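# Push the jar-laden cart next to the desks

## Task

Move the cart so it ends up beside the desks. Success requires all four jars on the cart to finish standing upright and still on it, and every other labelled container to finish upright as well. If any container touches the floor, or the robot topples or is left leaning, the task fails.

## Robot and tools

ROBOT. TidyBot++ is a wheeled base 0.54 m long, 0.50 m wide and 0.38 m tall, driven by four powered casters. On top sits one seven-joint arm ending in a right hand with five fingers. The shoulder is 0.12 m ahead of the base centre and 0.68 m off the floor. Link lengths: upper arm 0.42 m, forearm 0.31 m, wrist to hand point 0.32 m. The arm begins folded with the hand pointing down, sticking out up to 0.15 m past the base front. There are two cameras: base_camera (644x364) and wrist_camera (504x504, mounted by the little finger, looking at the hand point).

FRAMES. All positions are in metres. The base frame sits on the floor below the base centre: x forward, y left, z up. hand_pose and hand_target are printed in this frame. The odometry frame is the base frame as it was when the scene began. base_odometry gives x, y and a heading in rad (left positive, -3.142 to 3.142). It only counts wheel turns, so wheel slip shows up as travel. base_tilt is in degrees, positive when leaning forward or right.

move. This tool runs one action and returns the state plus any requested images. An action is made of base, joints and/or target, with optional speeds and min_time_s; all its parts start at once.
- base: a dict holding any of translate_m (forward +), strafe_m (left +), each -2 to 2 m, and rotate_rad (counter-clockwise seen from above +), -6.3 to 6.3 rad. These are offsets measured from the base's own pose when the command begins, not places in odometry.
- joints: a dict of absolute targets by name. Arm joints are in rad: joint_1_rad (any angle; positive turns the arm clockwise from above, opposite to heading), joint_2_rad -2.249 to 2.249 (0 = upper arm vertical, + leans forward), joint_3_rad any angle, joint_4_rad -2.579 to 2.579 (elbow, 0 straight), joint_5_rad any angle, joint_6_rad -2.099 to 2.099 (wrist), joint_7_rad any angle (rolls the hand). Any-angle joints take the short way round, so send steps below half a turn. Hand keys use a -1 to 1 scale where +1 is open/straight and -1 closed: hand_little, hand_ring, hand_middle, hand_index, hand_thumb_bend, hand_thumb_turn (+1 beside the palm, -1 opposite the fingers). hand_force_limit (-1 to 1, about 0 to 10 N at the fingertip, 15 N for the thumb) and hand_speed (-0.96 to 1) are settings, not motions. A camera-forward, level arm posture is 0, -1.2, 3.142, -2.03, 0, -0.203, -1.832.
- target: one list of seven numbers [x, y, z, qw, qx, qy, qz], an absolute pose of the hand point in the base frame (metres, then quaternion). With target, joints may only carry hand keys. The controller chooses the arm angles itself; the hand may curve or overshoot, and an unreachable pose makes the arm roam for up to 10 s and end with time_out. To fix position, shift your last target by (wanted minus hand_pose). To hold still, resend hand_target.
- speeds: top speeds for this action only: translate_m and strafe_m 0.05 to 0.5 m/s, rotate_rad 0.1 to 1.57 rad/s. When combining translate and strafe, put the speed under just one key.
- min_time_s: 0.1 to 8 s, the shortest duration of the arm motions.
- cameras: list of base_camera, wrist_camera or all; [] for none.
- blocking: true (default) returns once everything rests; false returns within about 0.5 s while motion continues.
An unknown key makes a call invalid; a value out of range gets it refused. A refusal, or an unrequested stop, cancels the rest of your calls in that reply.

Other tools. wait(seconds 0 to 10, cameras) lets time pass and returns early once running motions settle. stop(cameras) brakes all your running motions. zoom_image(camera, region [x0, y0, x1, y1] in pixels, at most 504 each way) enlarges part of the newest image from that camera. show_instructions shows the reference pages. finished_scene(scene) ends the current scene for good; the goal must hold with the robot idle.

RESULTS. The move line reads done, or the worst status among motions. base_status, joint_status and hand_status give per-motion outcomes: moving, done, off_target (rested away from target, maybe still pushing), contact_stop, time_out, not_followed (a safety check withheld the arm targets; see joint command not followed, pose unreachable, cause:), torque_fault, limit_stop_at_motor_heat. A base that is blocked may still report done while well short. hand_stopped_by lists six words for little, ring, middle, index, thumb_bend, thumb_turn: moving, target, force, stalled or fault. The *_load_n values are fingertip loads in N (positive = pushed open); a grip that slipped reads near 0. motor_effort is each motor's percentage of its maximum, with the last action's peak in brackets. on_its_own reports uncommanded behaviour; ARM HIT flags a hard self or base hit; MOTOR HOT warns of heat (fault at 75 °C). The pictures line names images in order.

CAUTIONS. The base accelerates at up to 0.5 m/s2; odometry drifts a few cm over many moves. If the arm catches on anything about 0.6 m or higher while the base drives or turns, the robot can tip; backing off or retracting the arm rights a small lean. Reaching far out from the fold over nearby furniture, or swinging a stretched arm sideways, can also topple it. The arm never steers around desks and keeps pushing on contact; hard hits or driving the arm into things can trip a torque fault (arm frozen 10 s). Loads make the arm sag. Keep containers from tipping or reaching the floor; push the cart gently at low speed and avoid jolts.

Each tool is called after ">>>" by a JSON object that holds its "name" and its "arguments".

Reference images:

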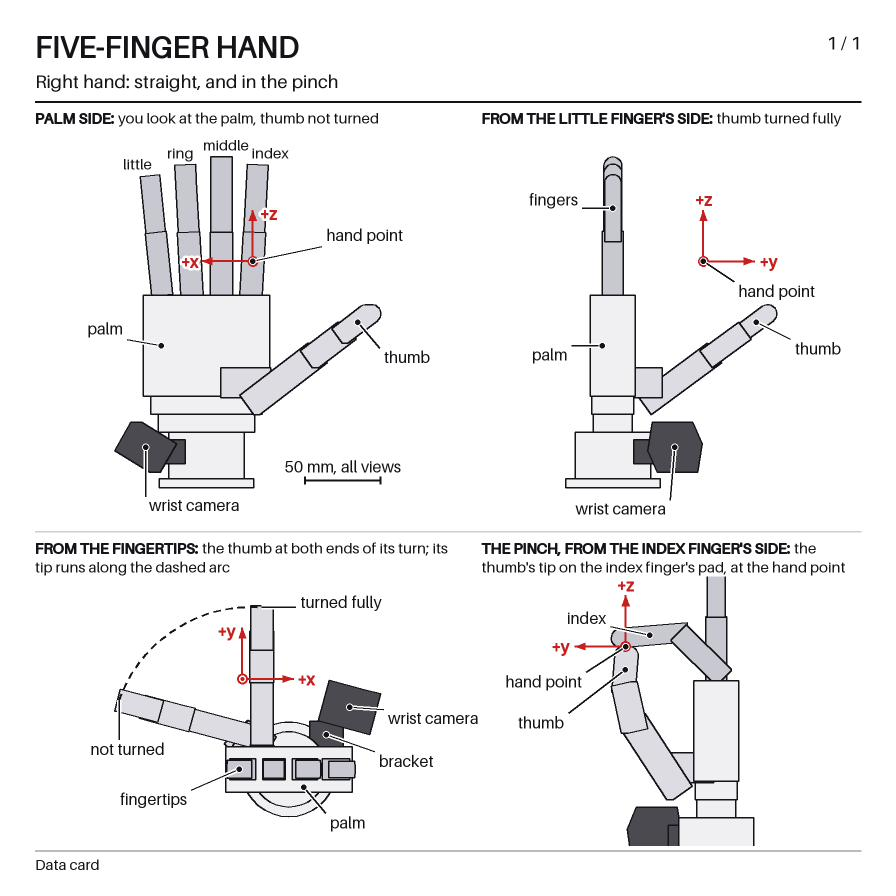

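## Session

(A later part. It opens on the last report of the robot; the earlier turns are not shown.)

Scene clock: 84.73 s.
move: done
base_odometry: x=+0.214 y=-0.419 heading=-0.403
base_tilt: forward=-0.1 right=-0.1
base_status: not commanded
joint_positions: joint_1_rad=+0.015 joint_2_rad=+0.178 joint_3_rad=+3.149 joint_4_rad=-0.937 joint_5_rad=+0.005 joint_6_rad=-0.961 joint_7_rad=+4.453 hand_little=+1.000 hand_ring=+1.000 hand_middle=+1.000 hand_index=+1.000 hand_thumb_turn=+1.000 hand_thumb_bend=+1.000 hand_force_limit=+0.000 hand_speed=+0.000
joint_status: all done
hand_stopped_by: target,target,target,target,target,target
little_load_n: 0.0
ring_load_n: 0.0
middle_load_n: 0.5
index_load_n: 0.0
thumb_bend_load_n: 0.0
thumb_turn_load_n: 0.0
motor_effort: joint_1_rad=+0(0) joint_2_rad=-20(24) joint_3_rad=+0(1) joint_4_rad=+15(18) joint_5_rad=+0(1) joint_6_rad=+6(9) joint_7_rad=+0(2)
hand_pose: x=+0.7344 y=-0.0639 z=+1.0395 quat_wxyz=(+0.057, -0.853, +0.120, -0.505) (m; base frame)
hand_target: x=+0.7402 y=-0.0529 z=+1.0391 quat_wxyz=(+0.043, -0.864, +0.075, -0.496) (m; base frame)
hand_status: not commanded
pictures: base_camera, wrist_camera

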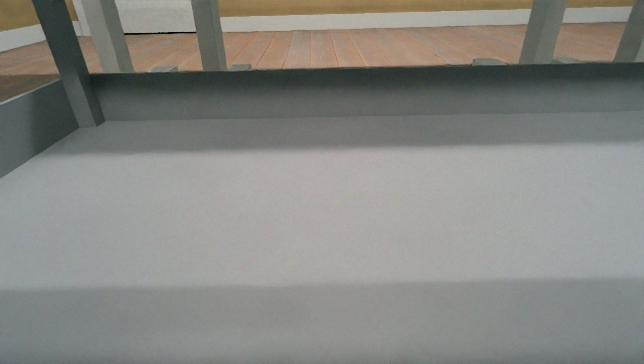

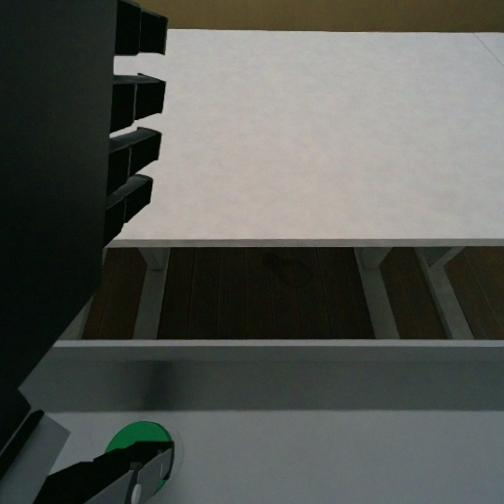

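>>> {"name": "move", "arguments": {"base": {"strafe_m":-0.08}, "speeds": {"strafe_m":0.15}}}

>>> {"name": "move", "arguments": {"base": {"translate_m":0.15}, "speeds": {"translate_m":0.06}, "cameras": ["all"]}}

Scene clock: 87.97 s.
move: done
base_odometry: x=+0.183 y=-0.493 heading=-0.402
base_tilt: forward=-0.1 right=+0.0
base_status: done
joint_positions: joint_1_rad=+0.010 joint_2_rad=+0.178 joint_3_rad=+3.148 joint_4_rad=-0.935 joint_5_rad=+0.005 joint_6_rad=-0.962 joint_7_rad=+4.454 hand_little=+1.000 hand_ring=+1.000 hand_middle=+1.000 hand_index=+1.000 hand_thumb_turn=+1.000 hand_thumb_bend=+1.000 hand_force_limit=+0.000 hand_speed=+0.000
joint_status: not commanded
hand_stopped_by: target,target,target,target,target,target
little_load_n: 0.0
ring_load_n: 0.0
middle_load_n: 0.0
index_load_n: 0.0
thumb_bend_load_n: 0.0
thumb_turn_load_n: 0.0
motor_effort: joint_1_rad=+0(2) joint_2_rad=-20(21) joint_3_rad=+1(2) joint_4_rad=+15(16) joint_5_rad=+0(1) joint_6_rad=+7(8) joint_7_rad=+1(1)
hand_pose: x=+0.7346 y=-0.0599 z=+1.0397 quat_wxyz=(+0.058, -0.853, +0.117, -0.505) (m; base frame)
hand_target: x=+0.7402 y=-0.0529 z=+1.0391 quat_wxyz=(+0.043, -0.864, +0.075, -0.496) (m; base frame)
hand_status: not commanded
pictures: none

Scene clock: 90.93 s.
move: done
base_odometry: x=+0.321 y=-0.552 heading=-0.403
base_tilt: forward=-0.1 right=-0.1
base_status: done
joint_positions: joint_1_rad=+0.010 joint_2_rad=+0.180 joint_3_rad=+3.148 joint_4_rad=-0.934 joint_5_rad=+0.005 joint_6_rad=-0.964 joint_7_rad=+4.454 hand_little=+1.000 hand_ring=+1.000 hand_middle=+1.000 hand_index=+1.000 hand_thumb_turn=+1.000 hand_thumb_bend=+1.000 hand_force_limit=+0.000 hand_speed=+0.000
joint_status: not commanded
hand_stopped_by: target,target,target,target,target,target
little_load_n: 0.0
ring_load_n: 0.0
middle_load_n: 0.0
index_load_n: 0.0
thumb_bend_load_n: 0.0
thumb_turn_load_n: 0.0
motor_effort: joint_1_rad=+0(1) joint_2_rad=-20(23) joint_3_rad=+0(1) joint_4_rad=+16(17) joint_5_rad=+0(1) joint_6_rad=+7(8) joint_7_rad=+0(1)
hand_pose: x=+0.7351 y=-0.0599 z=+1.0389 quat_wxyz=(+0.058, -0.854, +0.117, -0.504) (m; base frame)
hand_target: x=+0.7402 y=-0.0529 z=+1.0391 quat_wxyz=(+0.043, -0.864, +0.075, -0.496) (m; base frame)
hand_status: not commanded
pictures: base_camera, wrist_camera

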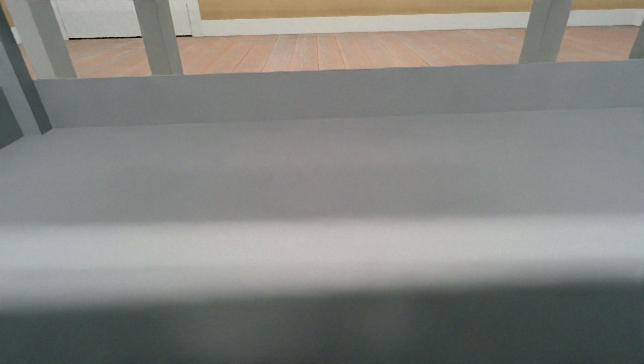

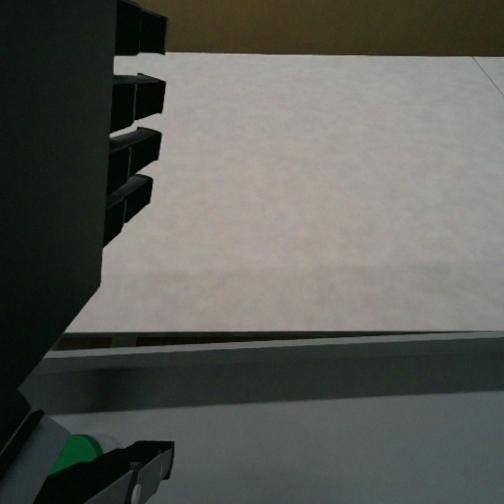

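>>> {"name": "move", "arguments": {"base": {"translate_m":0.035,"rotate_rad":0.003}, "speeds": {"translate_m":0.05}, "cameras": ["wrist_camera"]}}

Scene clock: 93.00 s.
move: done
base_odometry: x=+0.353 y=-0.566 heading=-0.399
base_tilt: forward=-0.1 right=+0.0
base_status: done
joint_positions: joint_1_rad=+0.010 joint_2_rad=+0.181 joint_3_rad=+3.147 joint_4_rad=-0.933 joint_5_rad=+0.005 joint_6_rad=-0.965 joint_7_rad=+4.454 hand_little=+1.000 hand_ring=+1.000 hand_middle=+1.000 hand_index=+1.000 hand_thumb_turn=+1.000 hand_thumb_bend=+1.000 hand_force_limit=+0.000 hand_speed=+0.000
joint_status: not commanded
hand_stopped_by: target,target,target,target,target,target
little_load_n: 0.0
ring_load_n: 0.0
middle_load_n: 0.0
index_load_n: 0.0
thumb_bend_load_n: 0.0
thumb_turn_load_n: 0.0
motor_effort: joint_1_rad=+0(2) joint_2_rad=-20(23) joint_3_rad=+0(2) joint_4_rad=+14(16) joint_5_rad=+0(1) joint_6_rad=+7(8) joint_7_rad=-1(1)
hand_pose: x=+0.7356 y=-0.0597 z=+1.0383 quat_wxyz=(+0.058, -0.854, +0.117, -0.503) (m; base frame)
hand_target: x=+0.7402 y=-0.0529 z=+1.0391 quat_wxyz=(+0.043, -0.864, +0.075, -0.496) (m; base frame)
hand_status: not commanded
pictures: wrist_camera

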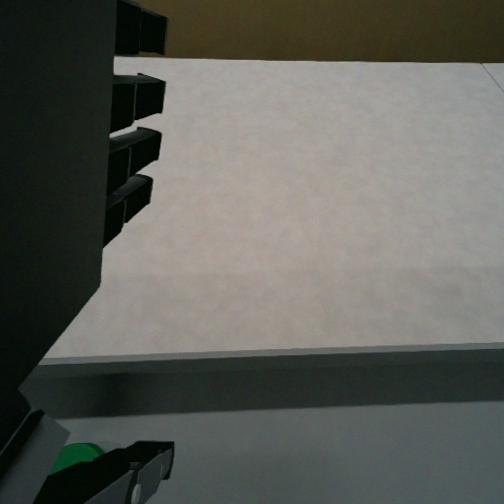

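>>> {"name": "move", "arguments": {"base": {"translate_m":-0.02}}}

>>> {"name": "move", "arguments": {"base": {"strafe_m":0.2}, "speeds": {"strafe_m":0.2}}}

>>> {"name": "move", "arguments": {"base": {"translate_m":0.045}, "speeds": {"translate_m":0.05}, "cameras": ["all"]}}

Scene clock: 95.03 s.
move: done
base_odometry: x=+0.335 y=-0.558 heading=-0.400
base_tilt: forward=-0.1 right=+0.0
base_status: done
joint_positions: joint_1_rad=+0.010 joint_2_rad=+0.186 joint_3_rad=+3.147 joint_4_rad=-0.932 joint_5_rad=+0.005 joint_6_rad=-0.966 joint_7_rad=+4.454 hand_little=+1.000 hand_ring=+1.000 hand_middle=+1.000 hand_index=+1.000 hand_thumb_turn=+1.000 hand_thumb_bend=+1.000 hand_force_limit=+0.000 hand_speed=+0.000
joint_status: not commanded
hand_stopped_by: target,target,target,target,target,target
little_load_n: 0.0
ring_load_n: 0.0
middle_load_n: 0.0
index_load_n: 0.0
thumb_bend_load_n: 0.0
thumb_turn_load_n: 0.0
motor_effort: joint_1_rad=+0(0) joint_2_rad=-20(24) joint_3_rad=+1(1) joint_4_rad=+16(17) joint_5_rad=+0(1) joint_6_rad=+7(8) joint_7_rad=+0(1)
hand_pose: x=+0.7369 y=-0.0597 z=+1.0355 quat_wxyz=(+0.058, -0.855, +0.118, -0.501) (m; base frame)
hand_target: x=+0.7402 y=-0.0529 z=+1.0391 quat_wxyz=(+0.043, -0.864, +0.075, -0.496) (m; base frame)
hand_status: not commanded
pictures: none

Scene clock: 96.70 s.
move: done
base_odometry: x=+0.413 y=-0.373 heading=-0.400
base_tilt: forward=-0.1 right=+0.0
base_status: done
joint_positions: joint_1_rad=+0.007 joint_2_rad=+0.186 joint_3_rad=+3.147 joint_4_rad=-0.932 joint_5_rad=+0.005 joint_6_rad=-0.966 joint_7_rad=+4.454 hand_little=+1.000 hand_ring=+1.000 hand_middle=+1.000 hand_index=+1.000 hand_thumb_turn=+1.000 hand_thumb_bend=+1.000 hand_force_limit=+0.000 hand_speed=+0.000
joint_status: not commanded
hand_stopped_by: target,target,target,target,target,target
little_load_n: 0.0
ring_load_n: 0.0
middle_load_n: 0.0
index_load_n: 0.0
thumb_bend_load_n: 0.0
thumb_turn_load_n: 0.0
motor_effort: joint_1_rad=-1(3) joint_2_rad=-21(22) joint_3_rad=+0(2) joint_4_rad=+16(16) joint_5_rad=+0(1) joint_6_rad=+7(8) joint_7_rad=+0(1)
hand_pose: x=+0.7371 y=-0.0577 z=+1.0355 quat_wxyz=(+0.059, -0.856, +0.116, -0.501) (m; base frame)
hand_target: x=+0.7402 y=-0.0529 z=+1.0391 quat_wxyz=(+0.043, -0.864, +0.075, -0.496) (m; base frame)
hand_status: not commanded
pictures: none

Scene clock: 99.57 s.
move: time_out
base_odometry: x=+0.452 y=-0.390 heading=-0.400
base_tilt: forward=-0.1 right=+0.0
base_status: translate_m time_out (by the wheels' count: +0.043 of +0.045)
joint_positions: joint_1_rad=+0.007 joint_2_rad=+0.186 joint_3_rad=+3.147 joint_4_rad=-0.931 joint_5_rad=+0.005 joint_6_rad=-0.967 joint_7_rad=+4.454 hand_little=+1.000 hand_ring=+1.000 hand_middle=+1.000 hand_index=+1.000 hand_thumb_turn=+1.000 hand_thumb_bend=+1.000 hand_force_limit=+0.000 hand_speed=+0.000
joint_status: not commanded
hand_stopped_by: target,target,target,target,target,target
little_load_n: 0.0
ring_load_n: 0.0
middle_load_n: 0.0
index_load_n: 0.0
thumb_bend_load_n: 0.0
thumb_turn_load_n: 0.0
motor_effort: joint_1_rad=+0(1) joint_2_rad=-22(25) joint_3_rad=+0(2) joint_4_rad=+16(17) joint_5_rad=+0(1) joint_6_rad=+7(8) joint_7_rad=+0(1)
hand_pose: x=+0.7371 y=-0.0577 z=+1.0356 quat_wxyz=(+0.059, -0.856, +0.116, -0.501) (m; base frame)
hand_target: x=+0.7402 y=-0.0529 z=+1.0391 quat_wxyz=(+0.043, -0.864, +0.075, -0.496) (m; base frame)
hand_status: not commanded
pictures: base_camera, wrist_camera

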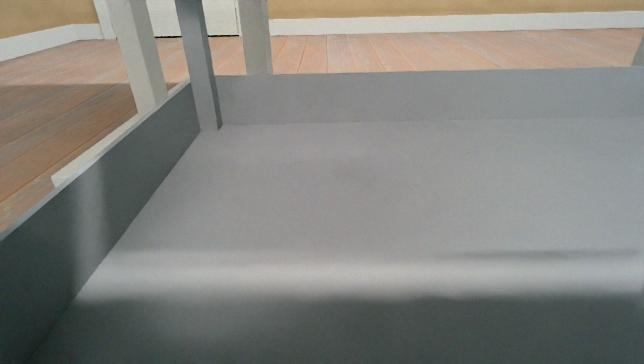

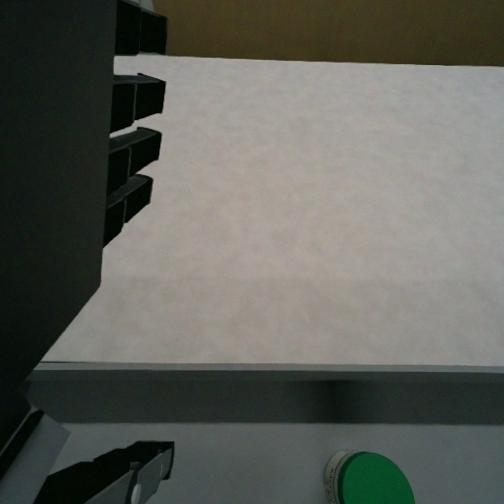

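>>> {"name": "move", "arguments": {"base": {"translate_m":-0.35}, "joints": {"joint_1_rad":0.0,"joint_2_rad":-0.5,"joint_4_rad":-1.2,"joint_6_rad":-1.0}, "cameras": ["all"]}}

>>> {"name": "move", "arguments": {"joints": {"joint_1_rad":-0.6}, "cameras": ["wrist_camera"]}}

Scene clock: 102.50 s.
move: done
base_odometry: x=+0.130 y=-0.254 heading=-0.400
base_tilt: forward=-0.2 right=+0.0
base_status: done
joint_positions: joint_1_rad=+0.007 joint_2_rad=-0.501 joint_3_rad=+3.147 joint_4_rad=-1.183 joint_5_rad=+0.005 joint_6_rad=-0.968 joint_7_rad=+4.454 hand_little=+1.000 hand_ring=+1.000 hand_middle=+1.000 hand_index=+1.000 hand_thumb_turn=+1.000 hand_thumb_bend=+1.000 hand_force_limit=+0.000 hand_speed=+0.000
joint_status: all done
hand_stopped_by: target,target,target,target,target,target
little_load_n: 0.0
ring_load_n: 0.0
middle_load_n: 0.0
index_load_n: 0.0
thumb_bend_load_n: 0.0
thumb_turn_load_n: 0.0
motor_effort: joint_1_rad=+0(1) joint_2_rad=+2(26) joint_3_rad=+1(1) joint_4_rad=+12(17) joint_5_rad=+0(1) joint_6_rad=+8(9) joint_7_rad=+0(1)
hand_pose: x=+0.4317 y=-0.0554 z=+1.2248 quat_wxyz=(+0.082, -0.727, +0.100, -0.674) (m; base frame)
hand_target: x=+0.4339 y=-0.0529 z=+1.2097 quat_wxyz=(+0.057, -0.748, +0.065, -0.658) (m; base frame)
hand_status: not commanded
pictures: base_camera, wrist_camera

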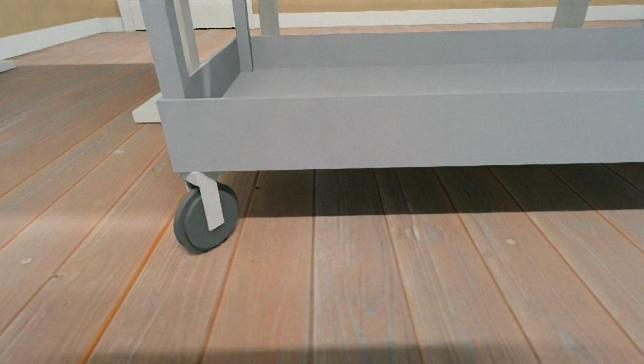

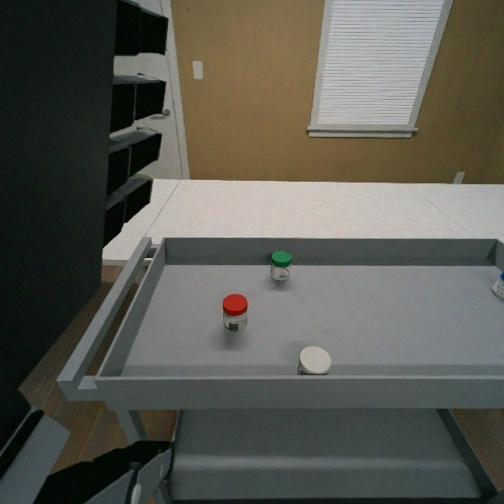

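Scene clock: 104.33 s.
move: done
base_odometry: x=+0.130 y=-0.254 heading=-0.400
base_tilt: forward=-0.2 right=+0.0
base_status: not commanded
joint_positions: joint_1_rad=-0.579 joint_2_rad=-0.501 joint_3_rad=+3.147 joint_4_rad=-1.183 joint_5_rad=+0.005 joint_6_rad=-0.968 joint_7_rad=+4.454 hand_little=+1.000 hand_ring=+1.000 hand_middle=+1.000 hand_index=+1.000 hand_thumb_turn=+1.000 hand_thumb_bend=+1.000 hand_force_limit=+0.000 hand_speed=+0.000
joint_status: all done
hand_stopped_by: target,target,target,target,target,target
little_load_n: 0.0
ring_load_n: 0.0
middle_load_n: 0.0
index_load_n: 0.0
thumb_bend_load_n: -0.5
thumb_turn_load_n: 0.0
motor_effort: joint_1_rad=+0(2) joint_2_rad=+3(4) joint_3_rad=+1(1) joint_4_rad=+13(14) joint_5_rad=+0(1) joint_6_rad=+8(9) joint_7_rad=+0(1)
hand_pose: x=+0.4101 y=+0.1269 z=+1.2248 quat_wxyz=(+0.273, -0.725, -0.114, -0.621) (m; base frame)
hand_target: x=+0.4088 y=+0.1342 z=+1.2097 quat_wxyz=(+0.249, -0.734, -0.159, -0.611) (m; base frame)
hand_status: not commanded
pictures: wrist_camera

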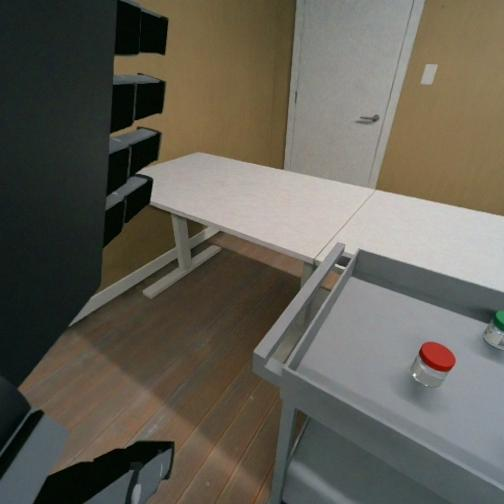

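>>> {"name": "finished_scene", "arguments": {"scene": 2}}

The scene is finished: the task was done.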